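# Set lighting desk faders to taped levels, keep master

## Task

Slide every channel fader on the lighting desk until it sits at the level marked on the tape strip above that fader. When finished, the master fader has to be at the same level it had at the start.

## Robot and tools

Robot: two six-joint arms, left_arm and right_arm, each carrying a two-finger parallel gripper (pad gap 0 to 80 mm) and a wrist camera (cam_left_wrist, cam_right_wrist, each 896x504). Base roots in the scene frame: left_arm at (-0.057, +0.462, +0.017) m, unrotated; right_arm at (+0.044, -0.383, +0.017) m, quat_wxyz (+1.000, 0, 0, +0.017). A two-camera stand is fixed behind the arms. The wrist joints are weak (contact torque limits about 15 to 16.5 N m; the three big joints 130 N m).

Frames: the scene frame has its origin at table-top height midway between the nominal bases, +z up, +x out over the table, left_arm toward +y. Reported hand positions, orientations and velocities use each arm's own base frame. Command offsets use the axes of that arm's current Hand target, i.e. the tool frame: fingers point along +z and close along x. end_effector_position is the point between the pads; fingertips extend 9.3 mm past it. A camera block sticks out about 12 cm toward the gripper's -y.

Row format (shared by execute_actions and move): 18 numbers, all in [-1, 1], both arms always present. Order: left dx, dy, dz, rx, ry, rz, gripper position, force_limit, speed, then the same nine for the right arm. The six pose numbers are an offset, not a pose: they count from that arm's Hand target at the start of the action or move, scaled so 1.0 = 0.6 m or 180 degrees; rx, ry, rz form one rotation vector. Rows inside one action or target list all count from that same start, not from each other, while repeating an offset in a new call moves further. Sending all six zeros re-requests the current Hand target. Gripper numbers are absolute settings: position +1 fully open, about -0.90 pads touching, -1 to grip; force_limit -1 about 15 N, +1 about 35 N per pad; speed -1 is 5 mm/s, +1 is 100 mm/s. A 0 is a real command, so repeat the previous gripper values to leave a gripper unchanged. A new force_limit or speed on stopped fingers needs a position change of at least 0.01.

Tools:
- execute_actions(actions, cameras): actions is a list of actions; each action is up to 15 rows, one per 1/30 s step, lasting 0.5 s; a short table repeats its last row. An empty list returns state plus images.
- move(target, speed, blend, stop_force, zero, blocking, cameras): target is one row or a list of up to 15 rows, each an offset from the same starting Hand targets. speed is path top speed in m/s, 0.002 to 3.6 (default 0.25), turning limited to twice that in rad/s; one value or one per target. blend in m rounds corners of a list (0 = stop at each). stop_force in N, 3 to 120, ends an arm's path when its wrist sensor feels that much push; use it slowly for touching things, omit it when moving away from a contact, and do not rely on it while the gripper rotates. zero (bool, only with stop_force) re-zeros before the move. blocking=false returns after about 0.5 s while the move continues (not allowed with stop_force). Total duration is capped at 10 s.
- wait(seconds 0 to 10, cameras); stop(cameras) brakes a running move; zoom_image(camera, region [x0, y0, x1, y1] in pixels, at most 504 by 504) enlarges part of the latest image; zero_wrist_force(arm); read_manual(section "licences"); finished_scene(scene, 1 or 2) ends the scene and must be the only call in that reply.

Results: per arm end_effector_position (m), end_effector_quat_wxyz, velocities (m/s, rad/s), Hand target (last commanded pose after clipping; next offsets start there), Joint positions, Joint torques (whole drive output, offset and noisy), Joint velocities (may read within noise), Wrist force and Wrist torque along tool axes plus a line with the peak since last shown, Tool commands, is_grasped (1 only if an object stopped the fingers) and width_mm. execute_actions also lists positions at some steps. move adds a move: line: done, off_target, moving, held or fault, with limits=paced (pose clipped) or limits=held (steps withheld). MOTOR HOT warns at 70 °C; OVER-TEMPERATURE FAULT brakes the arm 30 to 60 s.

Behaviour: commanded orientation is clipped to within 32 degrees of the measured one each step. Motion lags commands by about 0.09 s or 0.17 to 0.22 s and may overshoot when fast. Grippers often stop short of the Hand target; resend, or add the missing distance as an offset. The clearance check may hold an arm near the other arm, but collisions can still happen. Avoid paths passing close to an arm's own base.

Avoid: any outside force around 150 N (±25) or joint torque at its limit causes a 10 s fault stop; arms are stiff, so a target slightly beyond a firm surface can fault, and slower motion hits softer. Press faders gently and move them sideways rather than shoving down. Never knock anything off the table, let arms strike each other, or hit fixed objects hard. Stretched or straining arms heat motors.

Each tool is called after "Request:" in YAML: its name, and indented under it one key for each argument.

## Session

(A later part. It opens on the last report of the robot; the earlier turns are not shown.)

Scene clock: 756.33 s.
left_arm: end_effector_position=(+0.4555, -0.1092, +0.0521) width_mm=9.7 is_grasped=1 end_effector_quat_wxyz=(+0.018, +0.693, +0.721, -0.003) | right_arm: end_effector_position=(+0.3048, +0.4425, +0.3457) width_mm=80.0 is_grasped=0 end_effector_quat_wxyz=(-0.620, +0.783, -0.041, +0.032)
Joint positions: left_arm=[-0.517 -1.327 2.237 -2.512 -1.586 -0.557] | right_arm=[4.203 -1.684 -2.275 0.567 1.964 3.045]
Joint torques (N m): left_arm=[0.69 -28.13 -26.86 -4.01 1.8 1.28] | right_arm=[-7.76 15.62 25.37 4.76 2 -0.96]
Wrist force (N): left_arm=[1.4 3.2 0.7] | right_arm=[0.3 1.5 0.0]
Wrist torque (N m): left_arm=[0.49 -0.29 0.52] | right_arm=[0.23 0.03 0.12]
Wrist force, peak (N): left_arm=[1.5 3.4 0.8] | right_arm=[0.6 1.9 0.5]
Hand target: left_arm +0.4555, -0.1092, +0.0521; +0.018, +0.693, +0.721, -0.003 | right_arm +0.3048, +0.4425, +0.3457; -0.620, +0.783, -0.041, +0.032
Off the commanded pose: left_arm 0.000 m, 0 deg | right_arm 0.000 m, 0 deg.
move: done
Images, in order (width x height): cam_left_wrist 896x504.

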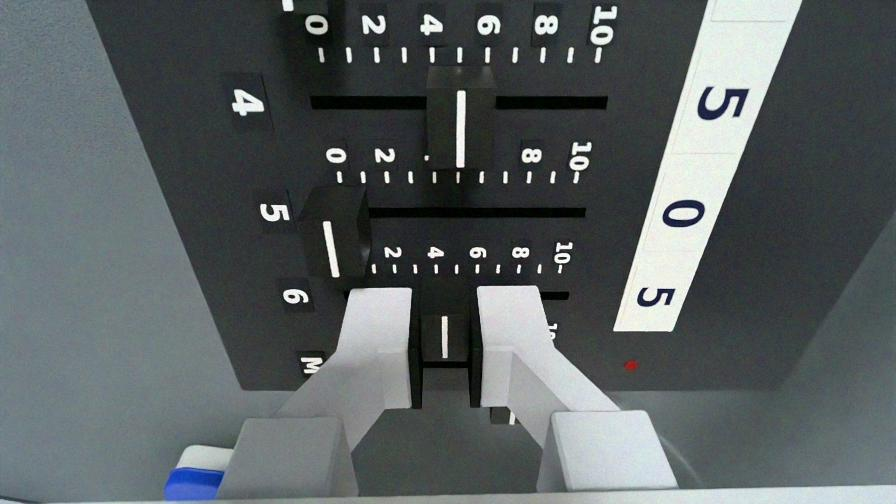

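Request:
move:
  target: [0.00443,0,0,0,0,0,-1,-1,0,0,0,0,0,0,0,1,-1,1]
  speed: 0.06
  cameras: ["cam_left_wrist"]

Request:
zoom_image:
  camera: "cam_left_wrist"
  region: [375, 240, 515, 380]

Scene clock: 765.83 s.
left_arm: end_effector_position=(+0.4554, -0.1065, +0.0520) width_mm=9.7 is_grasped=1 end_effector_quat_wxyz=(+0.018, +0.693, +0.721, -0.003) | right_arm: end_effector_position=(+0.3048, +0.4425, +0.3457) width_mm=80.0 is_grasped=0 end_effector_quat_wxyz=(-0.620, +0.783, -0.041, +0.032)
Joint positions: left_arm=[-0.511 -1.329 2.239 -2.513 -1.586 -0.552] | right_arm=[4.203 -1.684 -2.275 0.567 1.964 3.045]
Joint torques (N m): left_arm=[1.88 -32.79 -6.01 -3.69 -1.64 0.06] | right_arm=[-5.94 16.21 25.36 4.78 1.97 -1.06]
Wrist force (N): left_arm=[-0.5 6.2 0.3] | right_arm=[0.6 1.9 0.2]
Wrist torque (N m): left_arm=[0.53 -0.30 0.52] | right_arm=[0.26 -0.01 0.12]
Wrist force, peak (N): left_arm=[-0.5 6.2 0.3] | right_arm=[0.4 2.1 0.3]
Hand target: left_arm +0.4554, -0.1066, +0.0520; +0.018, +0.693, +0.721, -0.003 | right_arm +0.3048, +0.4425, +0.3457; -0.620, +0.783, -0.041, +0.032
Off the commanded pose: left_arm 0.000 m, 0 deg | right_arm 0.000 m, 0 deg.
move: done
Images, in order (width x height): cam_left_wrist 896x504.

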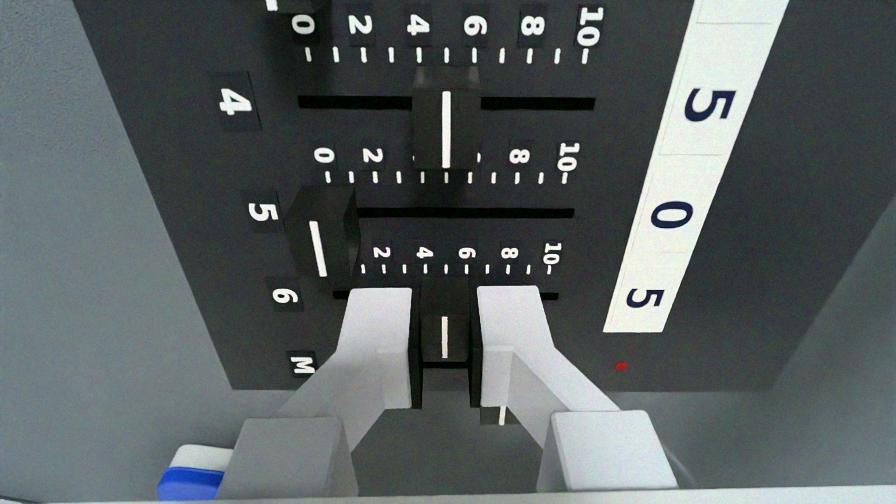

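Scaled by 3.600 from the camera's 896x504 image, which has a finer 1280x720 frame.

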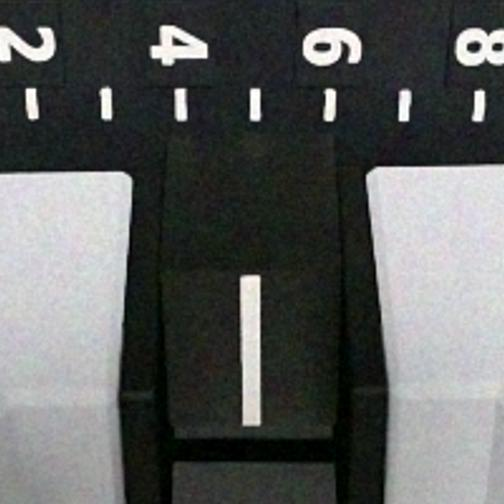

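Request:
move:
  target:
    - [0.0005,0,0,0,0,0,-1,-1,0,0,0,0,0,0,0,1,-1,1]
    - [0.0005,0,0,0,0,0,-0.1875,-1,0,0,0,0,0,0,0,1,-1,1]
    - [0.0005,0,-0.0667,0,0,0,-0.1875,-1,0,0,0,0,0,0,0,1,-1,1]
  speed: [0.06,0.1,0.1]
  cameras: ["cam_left_wrist","cam_right_wrist"]

Scene clock: 825.67 s.
left_arm: end_effector_position=(+0.4546, -0.1051, +0.0920) width_mm=30.1 is_grasped=0 end_effector_quat_wxyz=(+0.018, +0.693, +0.721, -0.003) | right_arm: end_effector_position=(+0.3048, +0.4425, +0.3457) width_mm=80.0 is_grasped=0 end_effector_quat_wxyz=(-0.620, +0.783, -0.041, +0.032)
Joint positions: left_arm=[-0.509 -1.419 2.205 -2.388 -1.586 -0.55] | right_arm=[4.203 -1.684 -2.275 0.567 1.964 3.045]
Joint torques (N m): left_arm=[3.33 -29.54 -8.19 -1.27 -1.6 0.04] | right_arm=[-6.02 16.47 24.8 4.65 1.76 -1.12]
Wrist force (N): left_arm=[0.4 3.4 0.4] | right_arm=[0.3 1.8 0.3]
Wrist torque (N m): left_arm=[0.51 -0.26 0.54] | right_arm=[0.26 0.03 0.12]
Wrist force, peak (N): left_arm=[-0.6 6.8 -0.2] | right_arm=[0.4 2.0 0.0]
Hand target: left_arm +0.4546, -0.1051, +0.0920; +0.018, +0.693, +0.721, -0.003 | right_arm +0.3048, +0.4425, +0.3457; -0.620, +0.783, -0.041, +0.032
Off the commanded pose: left_arm 0.000 m, 0 deg | right_arm 0.000 m, 0 deg.
move: done

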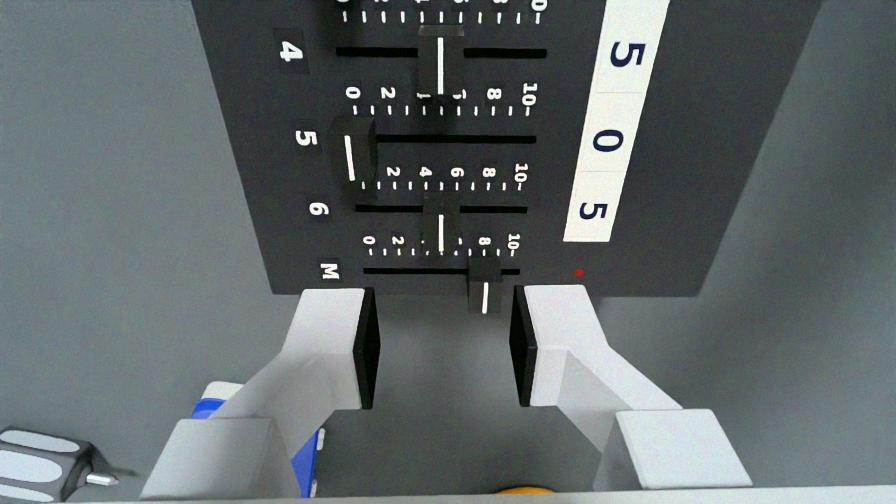

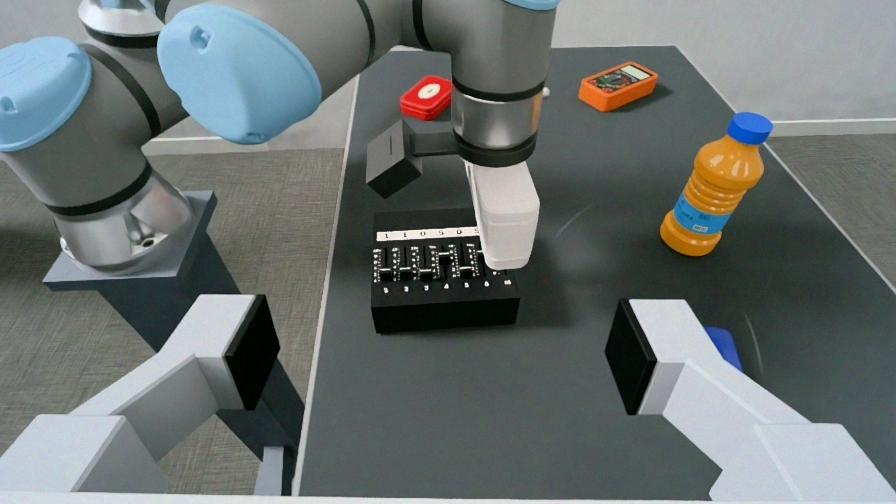

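Request:
zoom_image:
  camera: "cam_left_wrist"
  region: [310, 100, 590, 320]

Scaled by 1.800 from the camera's 896x504 image, which has a finer 1280x720 frame.

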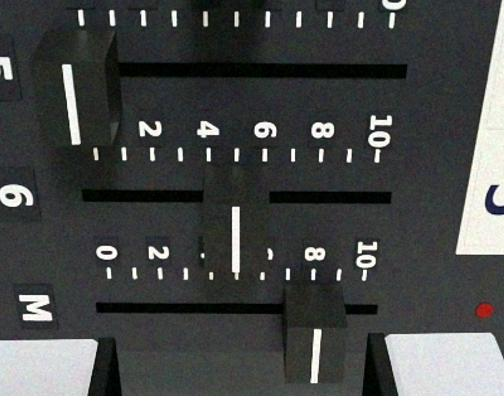

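Request:
move:
  target:
    - [0,0,0.0667,0,0,0,-0.1875,-1,0,0,0,0,0,0,0,1,-1,1]
    - [0,0,0.0667,0,0,0,-1,-1,0,0,0,0,0,0,0,1,-1,1]
  speed: [0.1,0.1]
  cameras: ["cam_left_wrist"]

Request:
zoom_image:
  camera: "cam_left_wrist"
  region: [375, 240, 515, 380]

Scene clock: 959.33 s.
left_arm: end_effector_position=(+0.4554, -0.1063, +0.0520) width_mm=9.7 is_grasped=1 end_effector_quat_wxyz=(+0.018, +0.693, +0.721, -0.003) | right_arm: end_effector_position=(+0.3048, +0.4425, +0.3457) width_mm=80.0 is_grasped=0 end_effector_quat_wxyz=(-0.620, +0.783, -0.041, +0.032)
Joint positions: left_arm=[-0.511 -1.329 2.239 -2.513 -1.586 -0.552] | right_arm=[4.203 -1.684 -2.275 0.567 1.964 3.045]
Joint torques (N m): left_arm=[4.6 -17.79 -26.16 -4.24 2.11 1.39] | right_arm=[-4.77 17.78 25.03 4.54 1.82 -1.24]
Wrist force (N): left_arm=[0.0 3.4 -0.1] | right_arm=[0.2 1.5 0.0]
Wrist torque (N m): left_arm=[0.48 -0.30 0.52] | right_arm=[0.22 0.04 0.13]
Wrist force, peak (N): left_arm=[0.7 3.5 1.4] | right_arm=[0.5 2.1 0.0]
Hand target: left_arm +0.4554, -0.1063, +0.0520; +0.018, +0.693, +0.721, -0.003 | right_arm +0.3048, +0.4425, +0.3457; -0.620, +0.783, -0.041, +0.032
Off the commanded pose: left_arm 0.000 m, 0 deg | right_arm 0.000 m, 0 deg.
move: done
Images, in order (width x height): cam_left_wrist 896x504.

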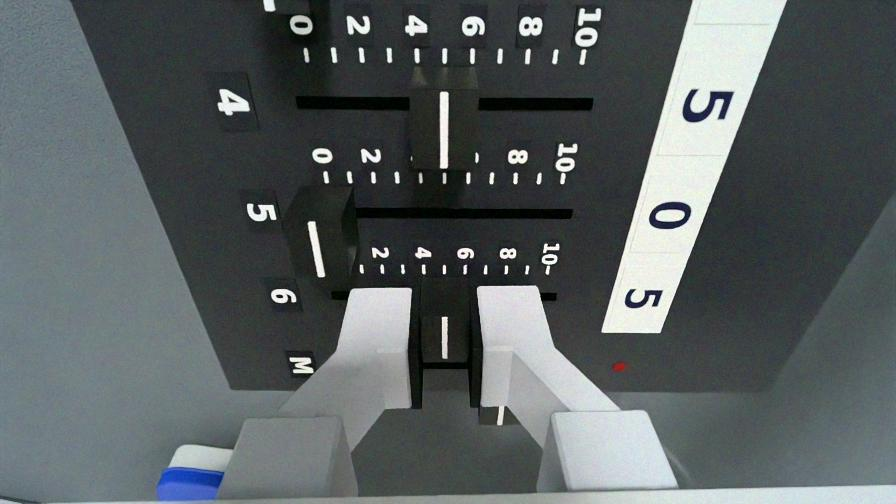

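Scaled by 3.600 from the camera's 896x504 image, which has a finer 1280x720 frame.

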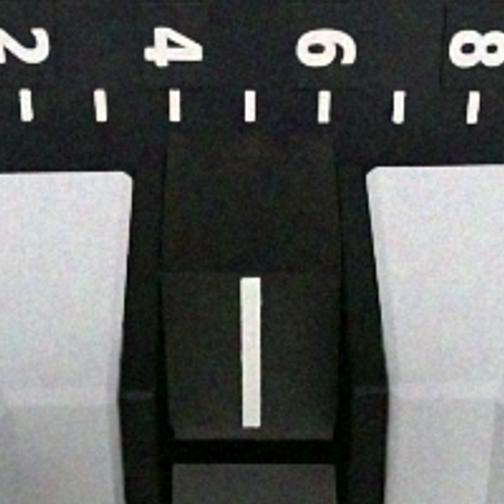

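Request:
move:
  target: [0.00745,0,0,0,0,0,-1,-1,0,0,0,0,0,0,0,1,-1,1]
  speed: 0.06
  cameras: ["cam_left_wrist"]

Request:
zoom_image:
  camera: "cam_left_wrist"
  region: [375, 240, 515, 380]

Request:
move:
  target: [0.00745,0,0,0,0,0,-1,-1,0,0,0,0,0,0,0,1,-1,1]
  speed: 0.06
  cameras: ["cam_left_wrist"]

Request:
zoom_image:
  camera: "cam_left_wrist"
  region: [375, 240, 515, 380]

Request:
move:
  target: [-0.00745,0,0,0,0,0,-1,-1,0,0,0,0,0,0,0,1,-1,1]
  speed: 0.06
  cameras: ["cam_left_wrist"]

Request:
zoom_image:
  camera: "cam_left_wrist"
  region: [375, 240, 515, 380]

Request:
move:
  target: [-0.00745,0,0,0,0,0,-1,-1,0,0,0,0,0,0,0,1,-1,1]
  speed: 0.06
  cameras: ["cam_left_wrist"]

Request:
zoom_image:
  camera: "cam_left_wrist"
  region: [375, 240, 515, 380]

Scene clock: 972.67 s.
left_arm: end_effector_position=(+0.4552, -0.1017, +0.0519) width_mm=9.7 is_grasped=1 end_effector_quat_wxyz=(+0.018, +0.693, +0.721, -0.003) | right_arm: end_effector_position=(+0.3048, +0.4425, +0.3457) width_mm=80.0 is_grasped=0 end_effector_quat_wxyz=(-0.620, +0.783, -0.041, +0.032)
Joint positions: left_arm=[-0.502 -1.331 2.242 -2.514 -1.586 -0.543] | right_arm=[4.203 -1.684 -2.275 0.567 1.964 3.045]
Joint torques (N m): left_arm=[-5.52 -29.64 -7.05 -3.25 -1.72 -1.11] | right_arm=[-4.12 16.69 25.93 4.65 1.82 -1.11]
Wrist force (N): left_arm=[-0.3 5.2 -3.5] | right_arm=[0.3 1.6 0.3]
Wrist torque (N m): left_arm=[0.51 -0.32 0.54] | right_arm=[0.24 0.03 0.13]
Wrist force, peak (N): left_arm=[-0.4 5.4 -3.4] | right_arm=[0.4 2.2 0.2]
Hand target: left_arm +0.4552, -0.1018, +0.0519; +0.018, +0.693, +0.721, -0.003 | right_arm +0.3048, +0.4425, +0.3457; -0.620, +0.783, -0.041, +0.032
Off the commanded pose: left_arm 0.000 m, 0 deg | right_arm 0.000 m, 0 deg.
move: done
Images, in order (width x height): cam_left_wrist 896x504.

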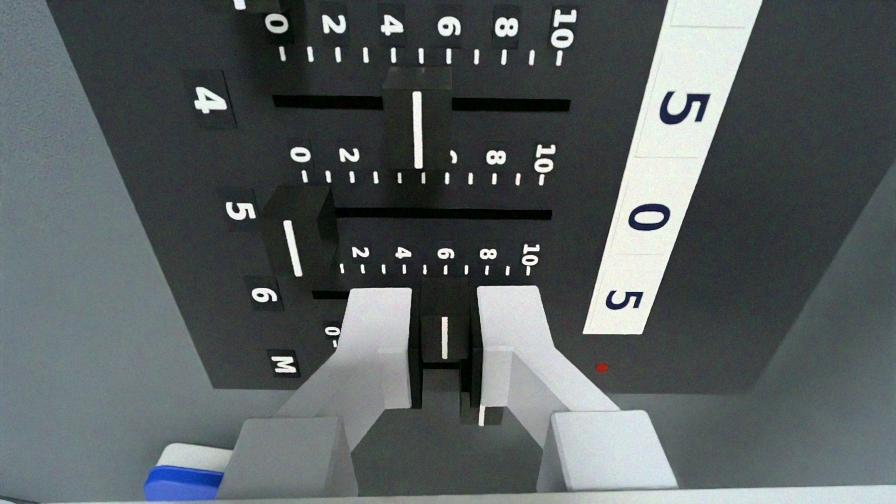

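Scaled by 3.600 from the camera's 896x504 image, which has a finer 1280x720 frame.

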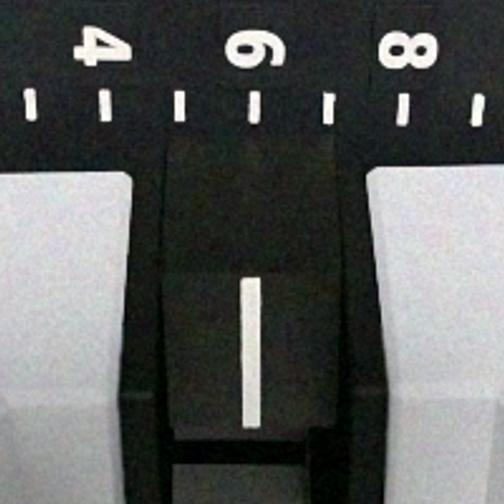

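Scene clock: 973.37 s.
left_arm: end_effector_position=(+0.4550, -0.0972, +0.0518) width_mm=9.7 is_grasped=1 end_effector_quat_wxyz=(+0.018, +0.693, +0.721, -0.003) | right_arm: end_effector_position=(+0.3048, +0.4425, +0.3457) width_mm=80.0 is_grasped=0 end_effector_quat_wxyz=(-0.620, +0.783, -0.041, +0.032)
Joint positions: left_arm=[-0.493 -1.332 2.245 -2.516 -1.587 -0.534] | right_arm=[4.203 -1.684 -2.275 0.567 1.964 3.045]
Joint torques (N m): left_arm=[-5.13 -27.19 -6.09 -2.78 -1.69 -1.01] | right_arm=[-4.17 16.91 26.34 4.41 1.81 -1.13]
Wrist force (N): left_arm=[-0.7 5.1 -6.6] | right_arm=[0.4 1.9 0.2]
Wrist torque (N m): left_arm=[0.51 -0.29 0.45] | right_arm=[0.26 0.01 0.13]
Wrist force, peak (N): left_arm=[-0.7 5.4 -6.7] | right_arm=[0.5 2.0 0.2]
Hand target: left_arm +0.4550, -0.0973, +0.0518; +0.018, +0.693, +0.721, -0.003 | right_arm +0.3048, +0.4425, +0.3457; -0.620, +0.783, -0.041, +0.032
Off the commanded pose: left_arm 0.000 m, 0 deg | right_arm 0.000 m, 0 deg.
move: done
Images, in order (width x height): cam_left_wrist 896x504.

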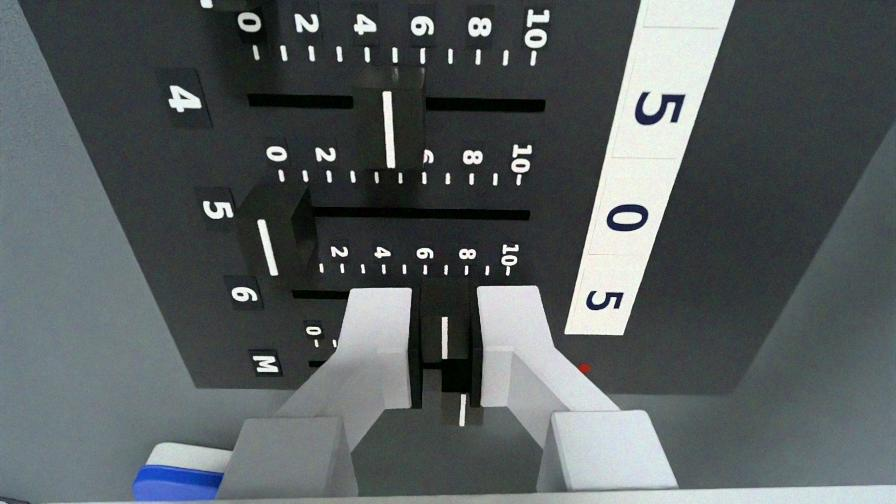

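Scaled by 3.600 from the camera's 896x504 image, which has a finer 1280x720 frame.

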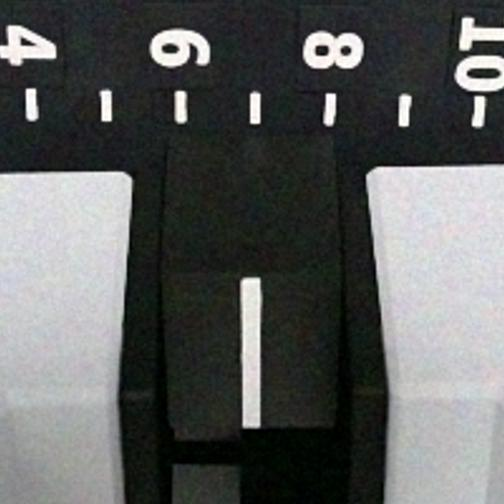

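Scene clock: 974.07 s.
left_arm: end_effector_position=(+0.4552, -0.1019, +0.0519) width_mm=9.7 is_grasped=1 end_effector_quat_wxyz=(+0.018, +0.693, +0.721, -0.003) | right_arm: end_effector_position=(+0.3048, +0.4425, +0.3457) width_mm=80.0 is_grasped=0 end_effector_quat_wxyz=(-0.620, +0.783, -0.041, +0.032)
Joint positions: left_arm=[-0.502 -1.331 2.242 -2.514 -1.586 -0.543] | right_arm=[4.203 -1.684 -2.275 0.567 1.964 3.045]
Joint torques (N m): left_arm=[3.79 -19.37 -21.85 -0.7 1.98 0.81] | right_arm=[-4.35 16.95 25.87 4.59 1.85 -1.06]
Wrist force (N): left_arm=[1.4 1.6 -3.5] | right_arm=[0.5 1.6 0.2]
Wrist torque (N m): left_arm=[0.51 -0.28 0.43] | right_arm=[0.23 0.00 0.12]
Wrist force, peak (N): left_arm=[-0.6 5.4 -6.7] | right_arm=[0.4 2.0 0.0]
Hand target: left_arm +0.4552, -0.1018, +0.0519; +0.018, +0.693, +0.721, -0.003 | right_arm +0.3048, +0.4425, +0.3457; -0.620, +0.783, -0.041, +0.032
Off the commanded pose: left_arm 0.000 m, 0 deg | right_arm 0.000 m, 0 deg.
move: done
Images, in order (width x height): cam_left_wrist 896x504.

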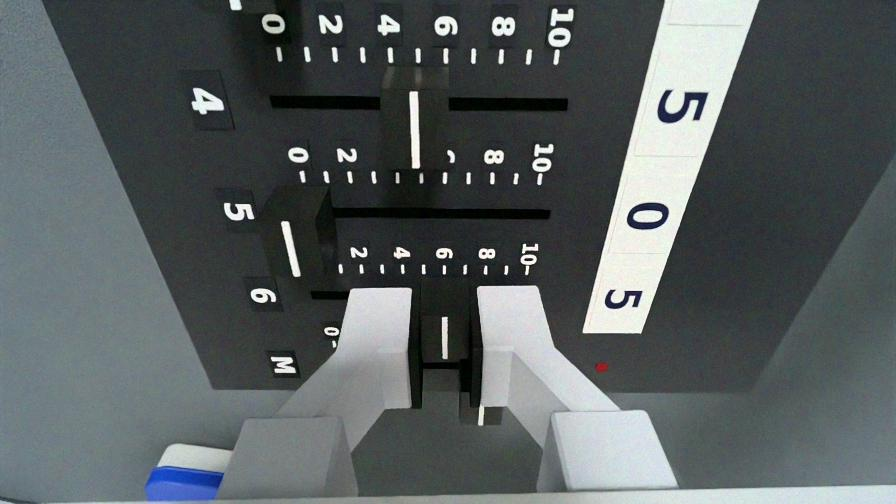

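Scaled by 3.600 from the camera's 896x504 image, which has a finer 1280x720 frame.

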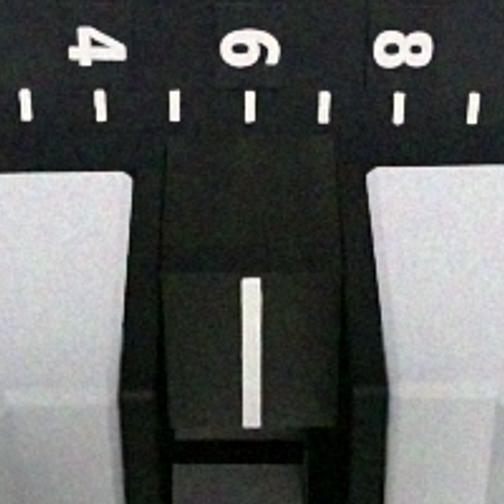

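Scene clock: 974.77 s.
left_arm: end_effector_position=(+0.4554, -0.1064, +0.0520) width_mm=9.7 is_grasped=1 end_effector_quat_wxyz=(+0.018, +0.693, +0.721, -0.003) | right_arm: end_effector_position=(+0.3048, +0.4425, +0.3457) width_mm=80.0 is_grasped=0 end_effector_quat_wxyz=(-0.620, +0.783, -0.041, +0.032)
Joint positions: left_arm=[-0.511 -1.329 2.239 -2.513 -1.586 -0.552] | right_arm=[4.203 -1.684 -2.275 0.567 1.964 3.045]
Joint torques (N m): left_arm=[4.73 -21.86 -22.81 -0.72 1.77 0.78] | right_arm=[-3.98 16.13 25.5 4.63 1.9 -1.07]
Wrist force (N): left_arm=[1.8 1.2 0.0] | right_arm=[0.6 1.5 0.3]
Wrist torque (N m): left_arm=[0.46 -0.31 0.42] | right_arm=[0.22 -0.01 0.13]
Wrist force, peak (N): left_arm=[1.5 1.5 -3.9] | right_arm=[0.5 2.1 -0.1]
Hand target: left_arm +0.4554, -0.1063, +0.0520; +0.018, +0.693, +0.721, -0.003 | right_arm +0.3048, +0.4425, +0.3457; -0.620, +0.783, -0.041, +0.032
Off the commanded pose: left_arm 0.000 m, 0 deg | right_arm 0.000 m, 0 deg.
move: done
Images, in order (width x height): cam_left_wrist 896x504.

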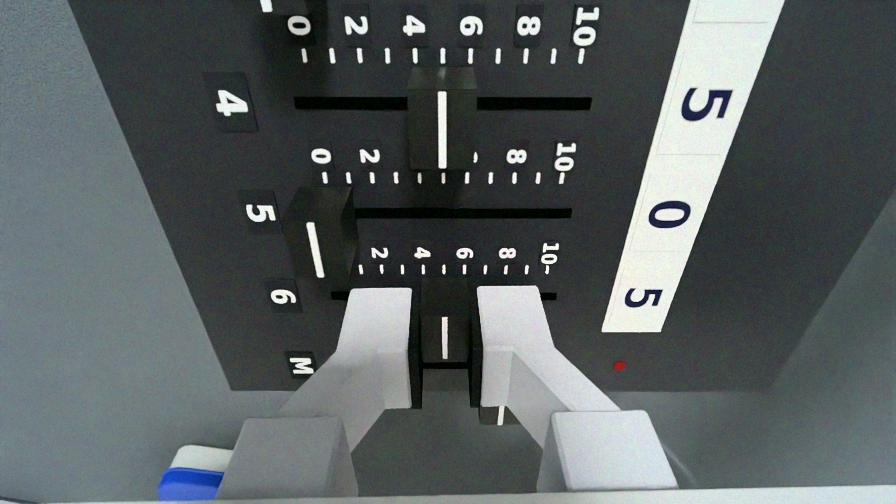

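Scaled by 3.600 from the camera's 896x504 image, which has a finer 1280x720 frame.

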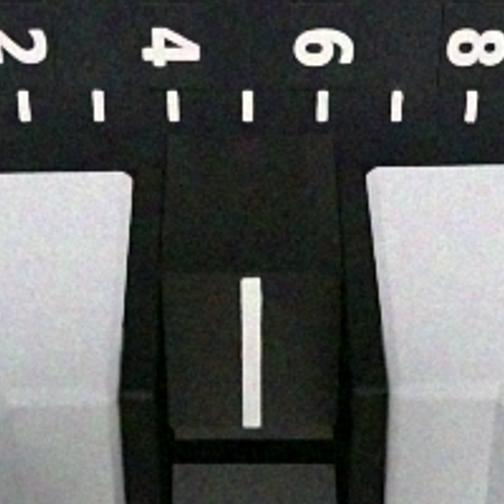

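Request:
move:
  target:
    - [0,0,0,0,0,0,-0.1875,-1,0,0,0,0,0,0,0,1,-1,1]
    - [0,0,-0.0333,0,0,0,-0.1875,-1,0,0,0,0,0,0,0,1,-1,1]
    - [-0.0377,-0.037,-0.0333,0,0,0,-0.1875,-1,0,0,0,0,0,0,0,1,-1,1]
    - [-0.0377,-0.037,0,0,0,0,-1,-1,0,0,0,0,0,0,0,1,-1,1]
    - [-0.0152,-0.037,0,0,0,0,-0.1875,-1,0,0,0,0,0,0,0,1,-1,1]
    - [-0.0152,-0.037,-0.0333,0,0,0,-0.1875,-1,0,0,0,0,0,0,0,1,-1,1]
    - [0,-0.074,-0.0333,0,0,0,-0.1875,-1,0,0,0,0,0,0,0,1,-1,1]
    - [0,-0.074,0,0,0,0,-1,-1,0,0,0,0,0,0,0,1,-1,1]
    - [0.0223,-0.074,0,0,0,0,-0.1875,-1,0,0,0,0,0,0,0,1,-1,1]
    - [0.0223,-0.074,-0.0667,0,0,0,-0.1875,-1,0,0,0,0,0,0,0,1,-1,1]
  speed: [0.1,0.1,0.15,0.1,0.08,0.1,0.15,0.1,0.08,0.1]
  blend: [0,0.01,0.01,0,0,0.01,0.01,0,0,0]
  cameras: ["cam_left_wrist"]

Scene clock: 1088.77 s.
left_arm: end_effector_position=(+0.4097, -0.0936, +0.0908) width_mm=30.1 is_grasped=0 end_effector_quat_wxyz=(+0.018, +0.693, +0.721, -0.003) | right_arm: end_effector_position=(+0.3048, +0.4425, +0.3457) width_mm=80.0 is_grasped=0 end_effector_quat_wxyz=(-0.620, +0.783, -0.041, +0.032)
Joint positions: left_arm=[-0.539 -1.521 2.327 -2.409 -1.585 -0.58] | right_arm=[4.203 -1.684 -2.275 0.567 1.964 3.045]
Joint torques (N m): left_arm=[3.86 -26.31 -7.67 -0.61 -1.58 0.07] | right_arm=[-2.43 16.9 24.89 4.51 1.72 -1.11]
Wrist force (N): left_arm=[0.6 3.3 0.7] | right_arm=[0.4 1.7 -0.1]
Wrist torque (N m): left_arm=[0.49 -0.33 0.42] | right_arm=[0.24 0.01 0.12]
Wrist force, peak (N): left_arm=[-0.5 6.9 -9.1] | right_arm=[0.3 2.1 0.2]
Hand target: left_arm +0.4097, -0.0935, +0.0908; +0.018, +0.693, +0.721, -0.003 | right_arm +0.3048, +0.4425, +0.3457; -0.620, +0.783, -0.041, +0.032
Off the commanded pose: left_arm 0.000 m, 0 deg | right_arm 0.000 m, 0 deg.
move: done
Images, in order (width x height): cam_left_wrist 896x504.

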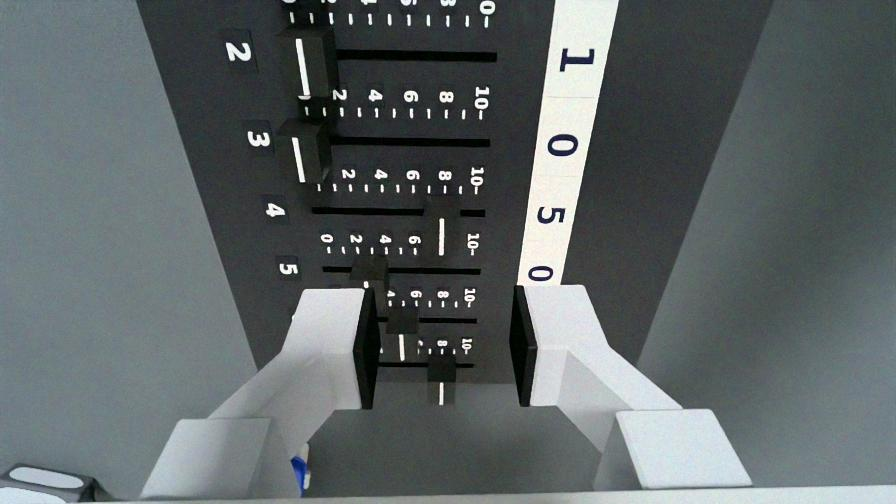

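Request:
zoom_image:
  camera: "cam_left_wrist"
  region: [300, 170, 500, 400]

Scaled by 2.191 from the camera's 896x504 image, which has a finer 1280x720 frame.

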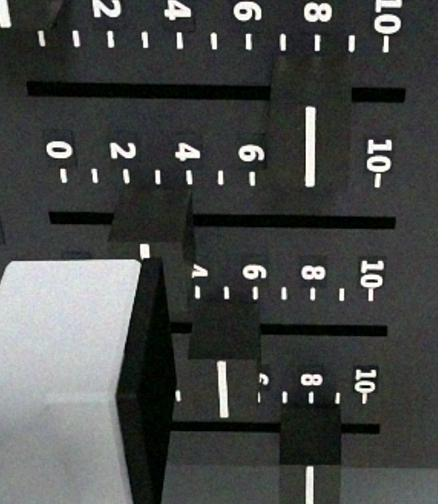

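Request:
zoom_image:
  camera: "cam_left_wrist"
  region: [380, 170, 500, 270]

Request:
zoom_image:
  camera: "cam_left_wrist"
  region: [300, 170, 420, 300]

Scaled by 4.200 from the camera's 896x504 image, which has a finer 1280x720 frame.

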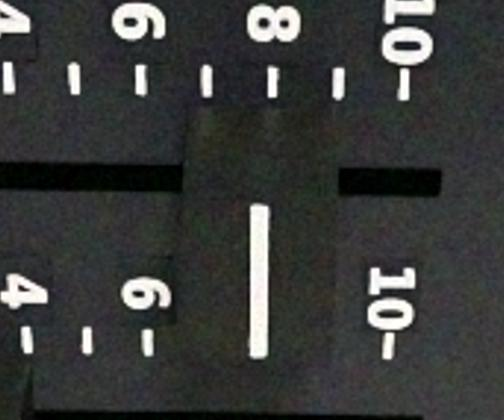

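Scaled by 3.877 from the camera's 896x504 image, which has a finer 1280x720 frame.

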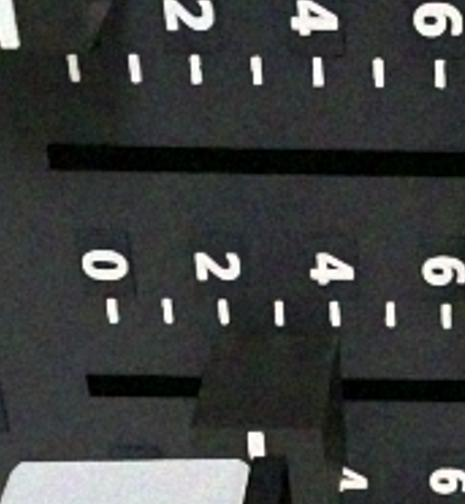

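Request:
execute_actions:
  actions: []
  cameras: []

Request:
move:
  target:
    - [0,0,0.0667,0,0,0,-1,-1,0,0,0,0,0,0,0,1,-1,1]
    - [-0.0223,0,0.0667,0,0,0,-0.1875,-1,0,0,0,0,0,0,0,1,-1,1]
    - [-0.0223,0,0.0333,0,0,0,-0.1875,-1,0,0,0,0,0,0,0,1,-1,1]
    - [-0.0375,0.037,0.0333,0,0,0,-0.1875,-1,0,0,0,0,0,0,0,1,-1,1]
    - [-0.0375,0.037,0.0667,0,0,0,-1,-1,0,0,0,0,0,0,0,1,-1,1]
    - [-0.06,0.037,0.0667,0,0,0,-0.1875,-1,0,0,0,0,0,0,0,1,-1,1]
    - [-0.06,0.037,0.0333,0,0,0,-0.1875,-1,0,0,0,0,0,0,0,1,-1,1]
    - [-0.0223,0.074,0.0333,0,0,0,-0.1875,-1,0,0,0,0,0,0,0,1,-1,1]
    - [-0.0223,0.074,0.0667,0,0,0,-1,-1,0,0,0,0,0,0,0,1,-1,1]
  speed: [0.15,0.1,0.15,0.25,0.15,0.1,0.15,0.25,0.15]
  blend: [0,0,0.01,0.01,0,0,0.01,0.01,0]
  cameras: ["cam_left_wrist"]

Request:
execute_actions:
  actions: []
  cameras: []

Request:
zoom_image:
  camera: "cam_left_wrist"
  region: [280, 0, 600, 380]

Scene clock: 1179.40 s.
left_arm: end_effector_position=(+0.4097, -0.0935, +0.0908) width_mm=30.1 is_grasped=0 end_effector_quat_wxyz=(+0.018, +0.693, +0.721, -0.003) | right_arm: end_effector_position=(+0.3048, +0.4425, +0.3457) width_mm=80.0 is_grasped=0 end_effector_quat_wxyz=(-0.620, +0.783, -0.041, +0.032)
Joint positions: left_arm=[-0.539 -1.521 2.327 -2.409 -1.585 -0.58] | right_arm=[4.203 -1.684 -2.275 0.567 1.964 3.045]
Joint velocities: within noise
Joint torques (N m): left_arm=[-10.7 -27.98 -8.18 -0.37 -1.69 -1.64] | right_arm=[-3.09 16.25 25.62 4.75 2.03 -1.18]
Wrist force (N): left_arm=[0.6 3.2 0.7] | right_arm=[0.4 1.8 0.0]
Wrist torque (N m): left_arm=[0.47 -0.32 0.42] | right_arm=[0.26 0.01 0.13]
Wrist force, peak (N): left_arm=[0.8 3.5 0.4] | right_arm=[0.5 2.0 0.2]
Hand target: left_arm +0.4097, -0.0935, +0.0908; +0.018, +0.693, +0.721, -0.003 | right_arm +0.3048, +0.4425, +0.3457; -0.620, +0.783, -0.041, +0.032
Tool commands: left_gripper/position=-0.1875 left_gripper/force_limit=-1.0 left_gripper/speed=+0.0 right_gripper/position=+1.0 right_gripper/force_limit=-1.0 right_gripper/speed=+1.0
Off the commanded pose: left_arm 0.000 m, 0 deg | right_arm 0.000 m, 0 deg.
No camera images: "cameras" was empty.

Scene clock: 1184.83 s.
left_arm: end_effector_position=(+0.4565, -0.1061, +0.0546) width_mm=30.1 is_grasped=0 end_effector_quat_wxyz=(+0.019, +0.693, +0.721, -0.003) | right_arm: end_effector_position=(+0.3048, +0.4425, +0.3457) width_mm=80.0 is_grasped=0 end_effector_quat_wxyz=(-0.620, +0.783, -0.041, +0.032)
Joint positions: left_arm=[-0.509 -1.333 2.236 -2.51 -1.587 -0.549] | right_arm=[4.203 -1.684 -2.275 0.567 1.964 3.045]
Joint torques (N m): left_arm=[-0.83 -26.91 -18.79 -2.18 0.07 -0.05] | right_arm=[-2.85 16.45 26.09 4.6 1.77 -1.32]
Wrist force (N): left_arm=[0.6 3.3 0.2] | right_arm=[0.2 1.5 0.2]
Wrist torque (N m): left_arm=[0.50 -0.31 0.41] | right_arm=[0.22 0.03 0.13]
Wrist force, peak (N): left_arm=[-7.2 -5.8 -111.3] | right_arm=[0.4 2.2 0.1]
Hand target: left_arm +0.4565, -0.1061, +0.0546; +0.019, +0.693, +0.721, -0.003 (not the last commanded pose) | right_arm +0.3048, +0.4425, +0.3457; -0.620, +0.783, -0.041, +0.032
Tool commands: left_gripper/position=-0.188 left_gripper/force_limit=-1.0 left_gripper/speed=+0.0 right_gripper/position=+1.0 right_gripper/force_limit=-1.0 right_gripper/speed=+1.0
Off the commanded pose: left_arm 0.003 m, 0 deg | right_arm 0.000 m, 0 deg.
FORCE FAULT: contact force on the left arm reached its limit, and that arm stopped. The contact can be on any part of that arm, not only on its tool. That arm's remaining commands of this call were not run. That arm is still stopped at the end of this call. That arm stays stopped for about 10 more seconds. Until then a move that you send moves the other arm only, and its call returns only when the move has ended. Once the stop has ended, the next robot result says so. If the stop ends while you think or write, that arm runs what you send next, counted from a new Hand target: where the arm stands when the stop ends. While its stop runs, that arm, its gripper or tool too, takes no new command. Until it ends, the stop uses up actions while you think or wait. An arm that is not stopped still takes commands.
move: fault (left_arm); path passed 8 of 9 targets; target 9's new numbers were not sent
Images, in order (width x height): cam_left_wrist 896x504.

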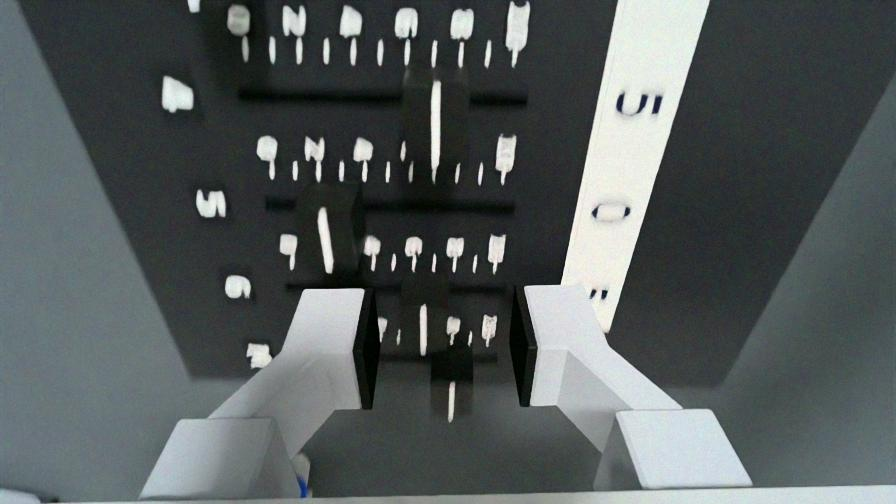

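not run: an earlier result of this reply reported a stop or a fault. Calls in your next reply go to the robot.

Scaled by 1.326 from the camera's 896x504 image, which has a finer 1280x720 frame.

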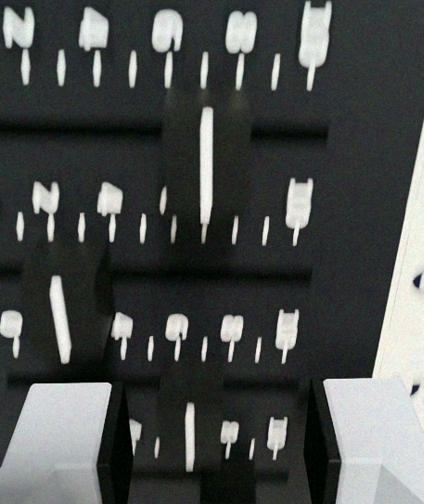

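Request:
wait:
  seconds: 10
  cameras: ["cam_left_wrist"]

Request:
zoom_image:
  camera: "cam_left_wrist"
  region: [220, 0, 540, 400]

Scene clock: 1211.93 s.
left_arm: end_effector_position=(+0.4565, -0.1061, +0.0546) width_mm=30.1 is_grasped=0 end_effector_quat_wxyz=(+0.019, +0.693, +0.721, -0.003) | right_arm: end_effector_position=(+0.3048, +0.4425, +0.3457) width_mm=80.0 is_grasped=0 end_effector_quat_wxyz=(-0.620, +0.783, -0.041, +0.032)
Joint positions: left_arm=[-0.509 -1.333 2.236 -2.51 -1.587 -0.549] | right_arm=[4.203 -1.684 -2.275 0.567 1.964 3.045]
Joint torques (N m): left_arm=[-0.78 -27.01 -16.41 -2.32 0.06 -0.21] | right_arm=[1.4 16.62 24.8 4.59 1.85 -1.19]
Wrist force (N): left_arm=[0.8 3.2 0.4] | right_arm=[0.4 1.6 0.1]
Wrist torque (N m): left_arm=[0.47 -0.34 0.40] | right_arm=[0.23 0.02 0.13]
Wrist force, peak (N): left_arm=[0.6 3.6 0.4] | right_arm=[0.6 2.2 0.3]
Hand target: left_arm +0.4565, -0.1061, +0.0546; +0.019, +0.693, +0.721, -0.003 (not the last commanded pose) | right_arm +0.3048, +0.4425, +0.3457; -0.620, +0.783, -0.041, +0.032
Tool commands: left_gripper/position=-0.188 left_gripper/force_limit=-1.0 left_gripper/speed=+0.0 right_gripper/position=+1.0 right_gripper/force_limit=-1.0 right_gripper/speed=+1.0
Off the commanded pose: left_arm 0.003 m, 0 deg | right_arm 0.000 m, 0 deg.
FORCE FAULT, CONTINUED: the left arm's stop, for the force fault that an earlier result reported, is over. The rest of the stop counts as 19 of the actions that you can send in this scene. That arm's target is now where it stood when the stop ended, not its last command. That arm accepts commands again.
wait: 10.00 s; at rest from the start
Images, in order (width x height): cam_left_wrist 896x504.

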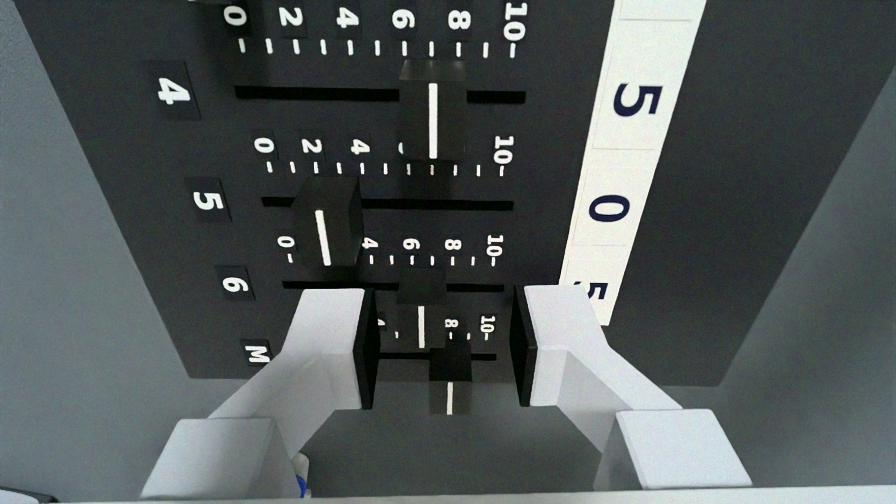

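Scaled by 1.260 from the camera's 896x504 image, which has a finer 1280x720 frame.

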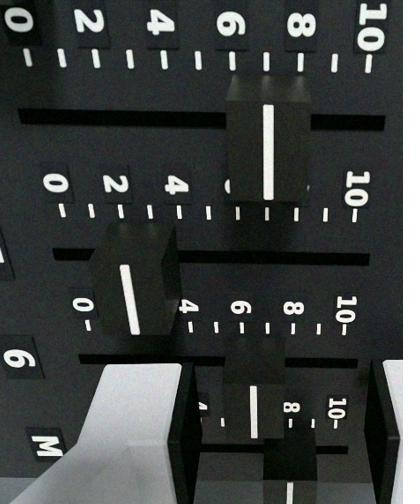

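Request:
move:
  target:
    - [0,0,-0.0667,0,0,0,-0.1875,-1,0,0,0,0,0,0,0,1,-1,1]
    - [-0.012,-0.2142,-0.2257,0.006,0.0094,0.0033,-0.1875,-1,0,0,0,0,0,0,0,1,-1,1]
  speed: [0.05,0.2]
  cameras: ["cam_left_wrist"]

Request:
zoom_image:
  camera: "cam_left_wrist"
  region: [280, 60, 620, 400]

Scene clock: 1285.43 s.
left_arm: end_effector_position=(+0.3253, -0.1141, +0.1873) width_mm=30.1 is_grasped=0 end_effector_quat_wxyz=(+0.002, +0.697, +0.718, +0.000) | right_arm: end_effector_position=(+0.3048, +0.4425, +0.3457) width_mm=80.0 is_grasped=0 end_effector_quat_wxyz=(-0.620, +0.783, -0.041, +0.032)
Joint positions: left_arm=[-0.735 -1.909 2.329 -1.995 -1.57 -0.765] | right_arm=[4.203 -1.684 -2.275 0.567 1.964 3.045]
Joint torques (N m): left_arm=[-10.28 -14.27 -33.03 -0.31 -0.82 -1.73] | right_arm=[2.22 17.28 24.71 4.74 1.87 -1.04]
Wrist force (N): left_arm=[0.5 3.3 0.2] | right_arm=[0.5 1.6 0.1]
Wrist torque (N m): left_arm=[0.48 -0.33 0.53] | right_arm=[0.23 0.01 0.13]
Wrist force, peak (N): left_arm=[0.3 5.6 1.5] | right_arm=[0.7 2.0 0.2]
Hand target: left_arm +0.3252, -0.1142, +0.1873; +0.002, +0.696, +0.718, +0.000 | right_arm +0.3048, +0.4425, +0.3457; -0.620, +0.783, -0.041, +0.032
Off the commanded pose: left_arm 0.000 m, 0 deg | right_arm 0.000 m, 0 deg.
move: done
Images, in order (width x height): cam_left_wrist 896x504.

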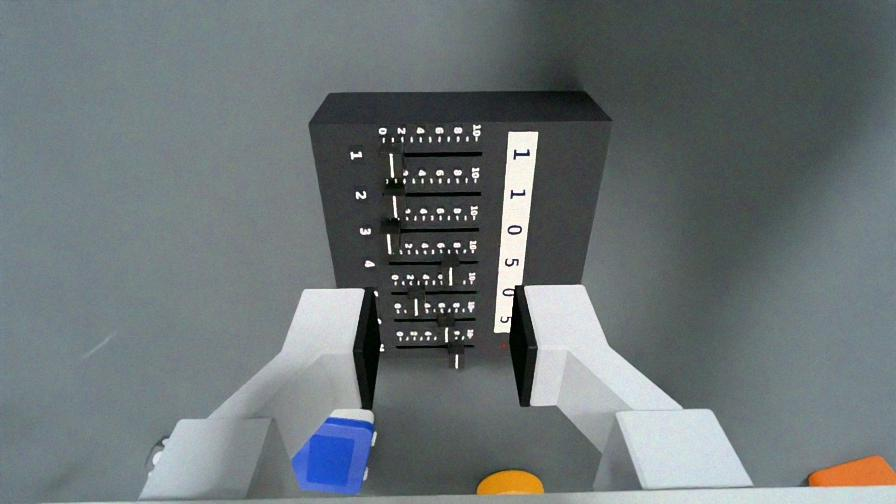

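Scaled by 1.482 from the camera's 896x504 image, which has a finer 1280x720 frame.

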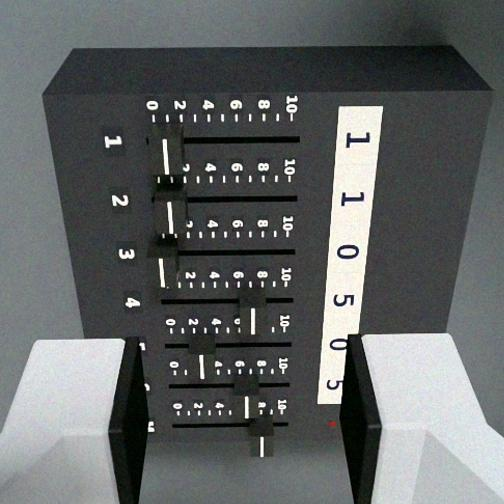

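Request:
zoom_image:
  camera: "cam_left_wrist"
  region: [370, 115, 500, 245]

Request:
zoom_image:
  camera: "cam_left_wrist"
  region: [370, 240, 500, 370]

Scaled by 3.877 from the camera's 896x504 image, which has a finer 1280x720 frame.

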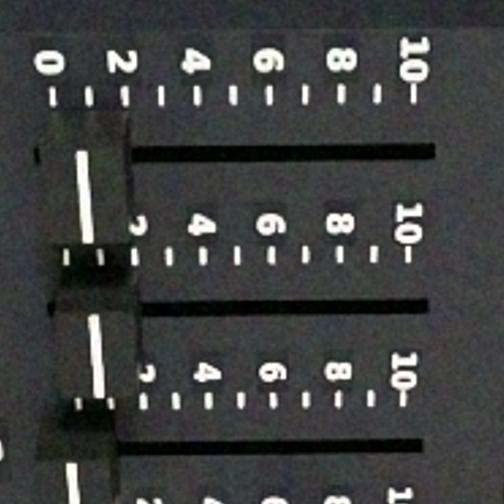

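Scaled by 3.877 from the camera's 896x504 image, which has a finer 1280x720 frame.

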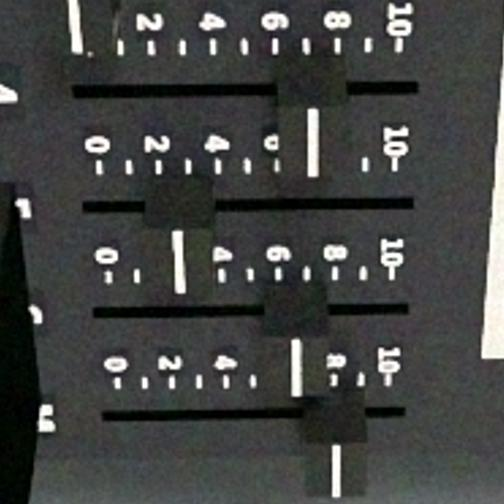

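Request:
move:
  target: [0.01,0.1417,0.1597,0,0,-0.0018,-0.1875,-1,0,0,0,0,0,0,0,1,-1,1]
  speed: 0.2
  cameras: ["cam_left_wrist"]

Request:
zoom_image:
  camera: "cam_left_wrist"
  region: [340, 100, 540, 300]

Scene clock: 1334.33 s.
left_arm: end_effector_position=(+0.4104, -0.1059, +0.0918) width_mm=30.1 is_grasped=0 end_effector_quat_wxyz=(+0.002, +0.694, +0.720, +0.000) | right_arm: end_effector_position=(+0.3048, +0.4425, +0.3457) width_mm=80.0 is_grasped=0 end_effector_quat_wxyz=(-0.620, +0.783, -0.041, +0.032)
Joint positions: left_arm=[-0.572 -1.51 2.3 -2.365 -1.571 -0.608] | right_arm=[4.203 -1.684 -2.275 0.567 1.964 3.045]
Joint torques (N m): left_arm=[-2.33 -12.45 -9 -4.34 -0.57 0.38] | right_arm=[2.63 16.68 25.21 4.48 1.95 -1.12]
Wrist force (N): left_arm=[0.4 3.1 0.4] | right_arm=[0.5 1.5 0.0]
Wrist torque (N m): left_arm=[0.45 -0.30 0.43] | right_arm=[0.22 0.00 0.13]
Wrist force, peak (N): left_arm=[0.5 5.0 2.3] | right_arm=[0.5 2.0 0.3]
Hand target: left_arm +0.4104, -0.1059, +0.0918; +0.002, +0.694, +0.720, +0.000 | right_arm +0.3048, +0.4425, +0.3457; -0.620, +0.783, -0.041, +0.032
Off the commanded pose: left_arm 0.000 m, 0 deg | right_arm 0.000 m, 0 deg.
move: done
Images, in order (width x height): cam_left_wrist 896x504.

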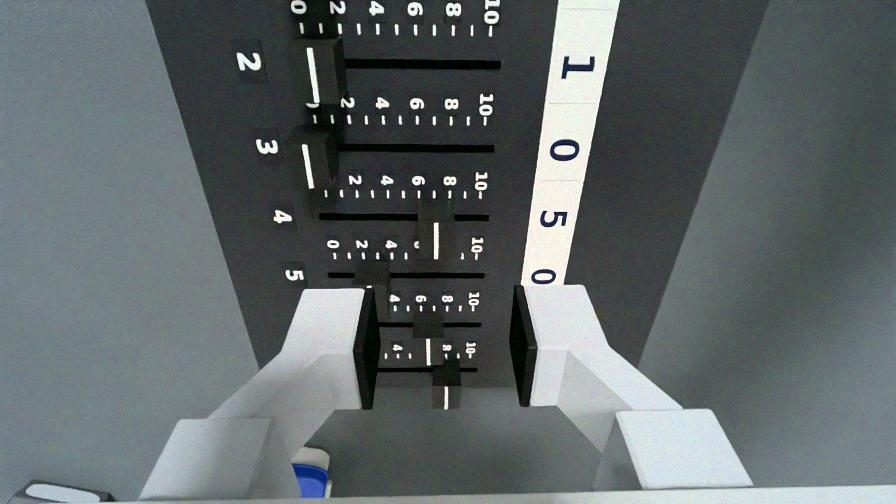

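Scaled by 2.520 from the camera's 896x504 image, which has a finer 1280x720 frame.

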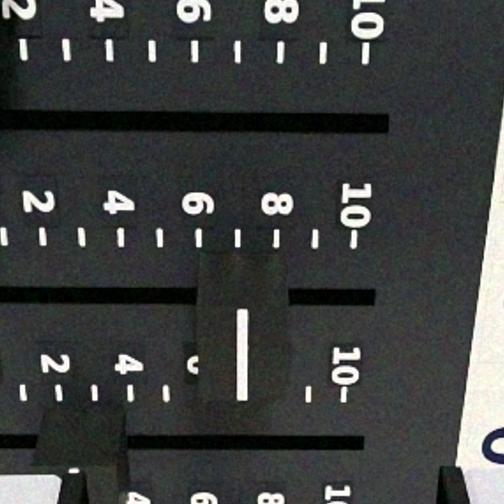

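Request:
move:
  target:
    - [-0.0029,0.0023,0.02,0,0,0,-0.1875,-1,0,0,0,0,0,0,0,1,-1,1]
    - [-0.0029,0.0023,0.0663,0,0,0,-1,-1,0,0,0,0,0,0,0,1,-1,1]
  speed: [0.1,0.08]
  cameras: ["cam_left_wrist"]

Request:
zoom_image:
  camera: "cam_left_wrist"
  region: [375, 240, 515, 380]

Scene clock: 1359.13 s.
left_arm: end_effector_position=(+0.4120, -0.1077, +0.0520) width_mm=9.7 is_grasped=1 end_effector_quat_wxyz=(+0.002, +0.694, +0.720, +0.000) | right_arm: end_effector_position=(+0.3048, +0.4425, +0.3457) width_mm=80.0 is_grasped=0 end_effector_quat_wxyz=(-0.620, +0.783, -0.041, +0.032)
Joint positions: left_arm=[-0.574 -1.409 2.336 -2.502 -1.571 -0.609] | right_arm=[4.203 -1.684 -2.275 0.567 1.964 3.045]
Joint torques (N m): left_arm=[5.48 -13.93 -25.1 -4.02 1.6 1.47] | right_arm=[3.8 15.18 25.24 4.47 1.78 -1.27]
Wrist force (N): left_arm=[-0.2 3.6 0.6] | right_arm=[0.5 1.7 -0.1]
Wrist torque (N m): left_arm=[0.49 -0.31 0.45] | right_arm=[0.24 0.01 0.12]
Wrist force, peak (N): left_arm=[0.6 3.6 1.3] | right_arm=[0.5 2.1 0.0]
Hand target: left_arm +0.4120, -0.1077, +0.0520; +0.002, +0.694, +0.720, +0.000 | right_arm +0.3048, +0.4425, +0.3457; -0.620, +0.783, -0.041, +0.032
Off the commanded pose: left_arm 0.000 m, 0 deg | right_arm 0.000 m, 0 deg.
move: done
Images, in order (width x height): cam_left_wrist 896x504.

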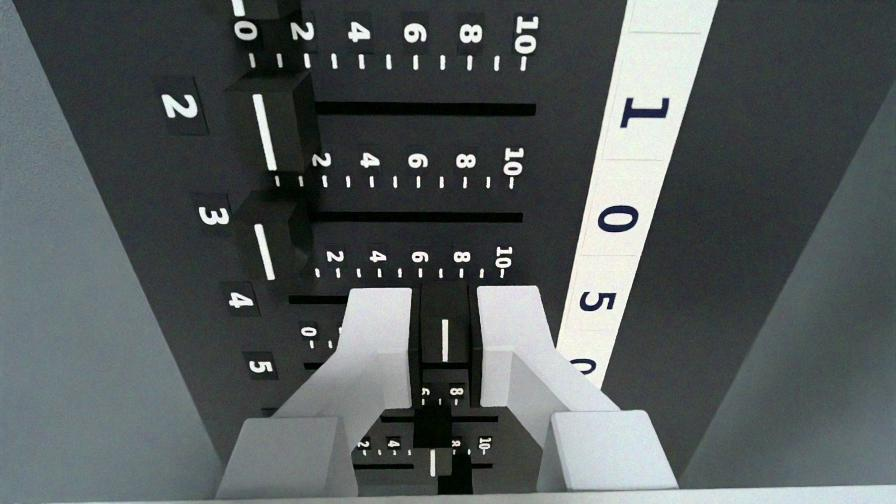

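Scaled by 3.600 from the camera's 896x504 image, which has a finer 1280x720 frame.

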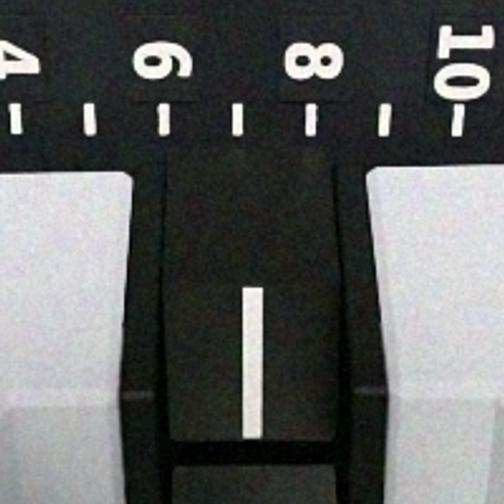

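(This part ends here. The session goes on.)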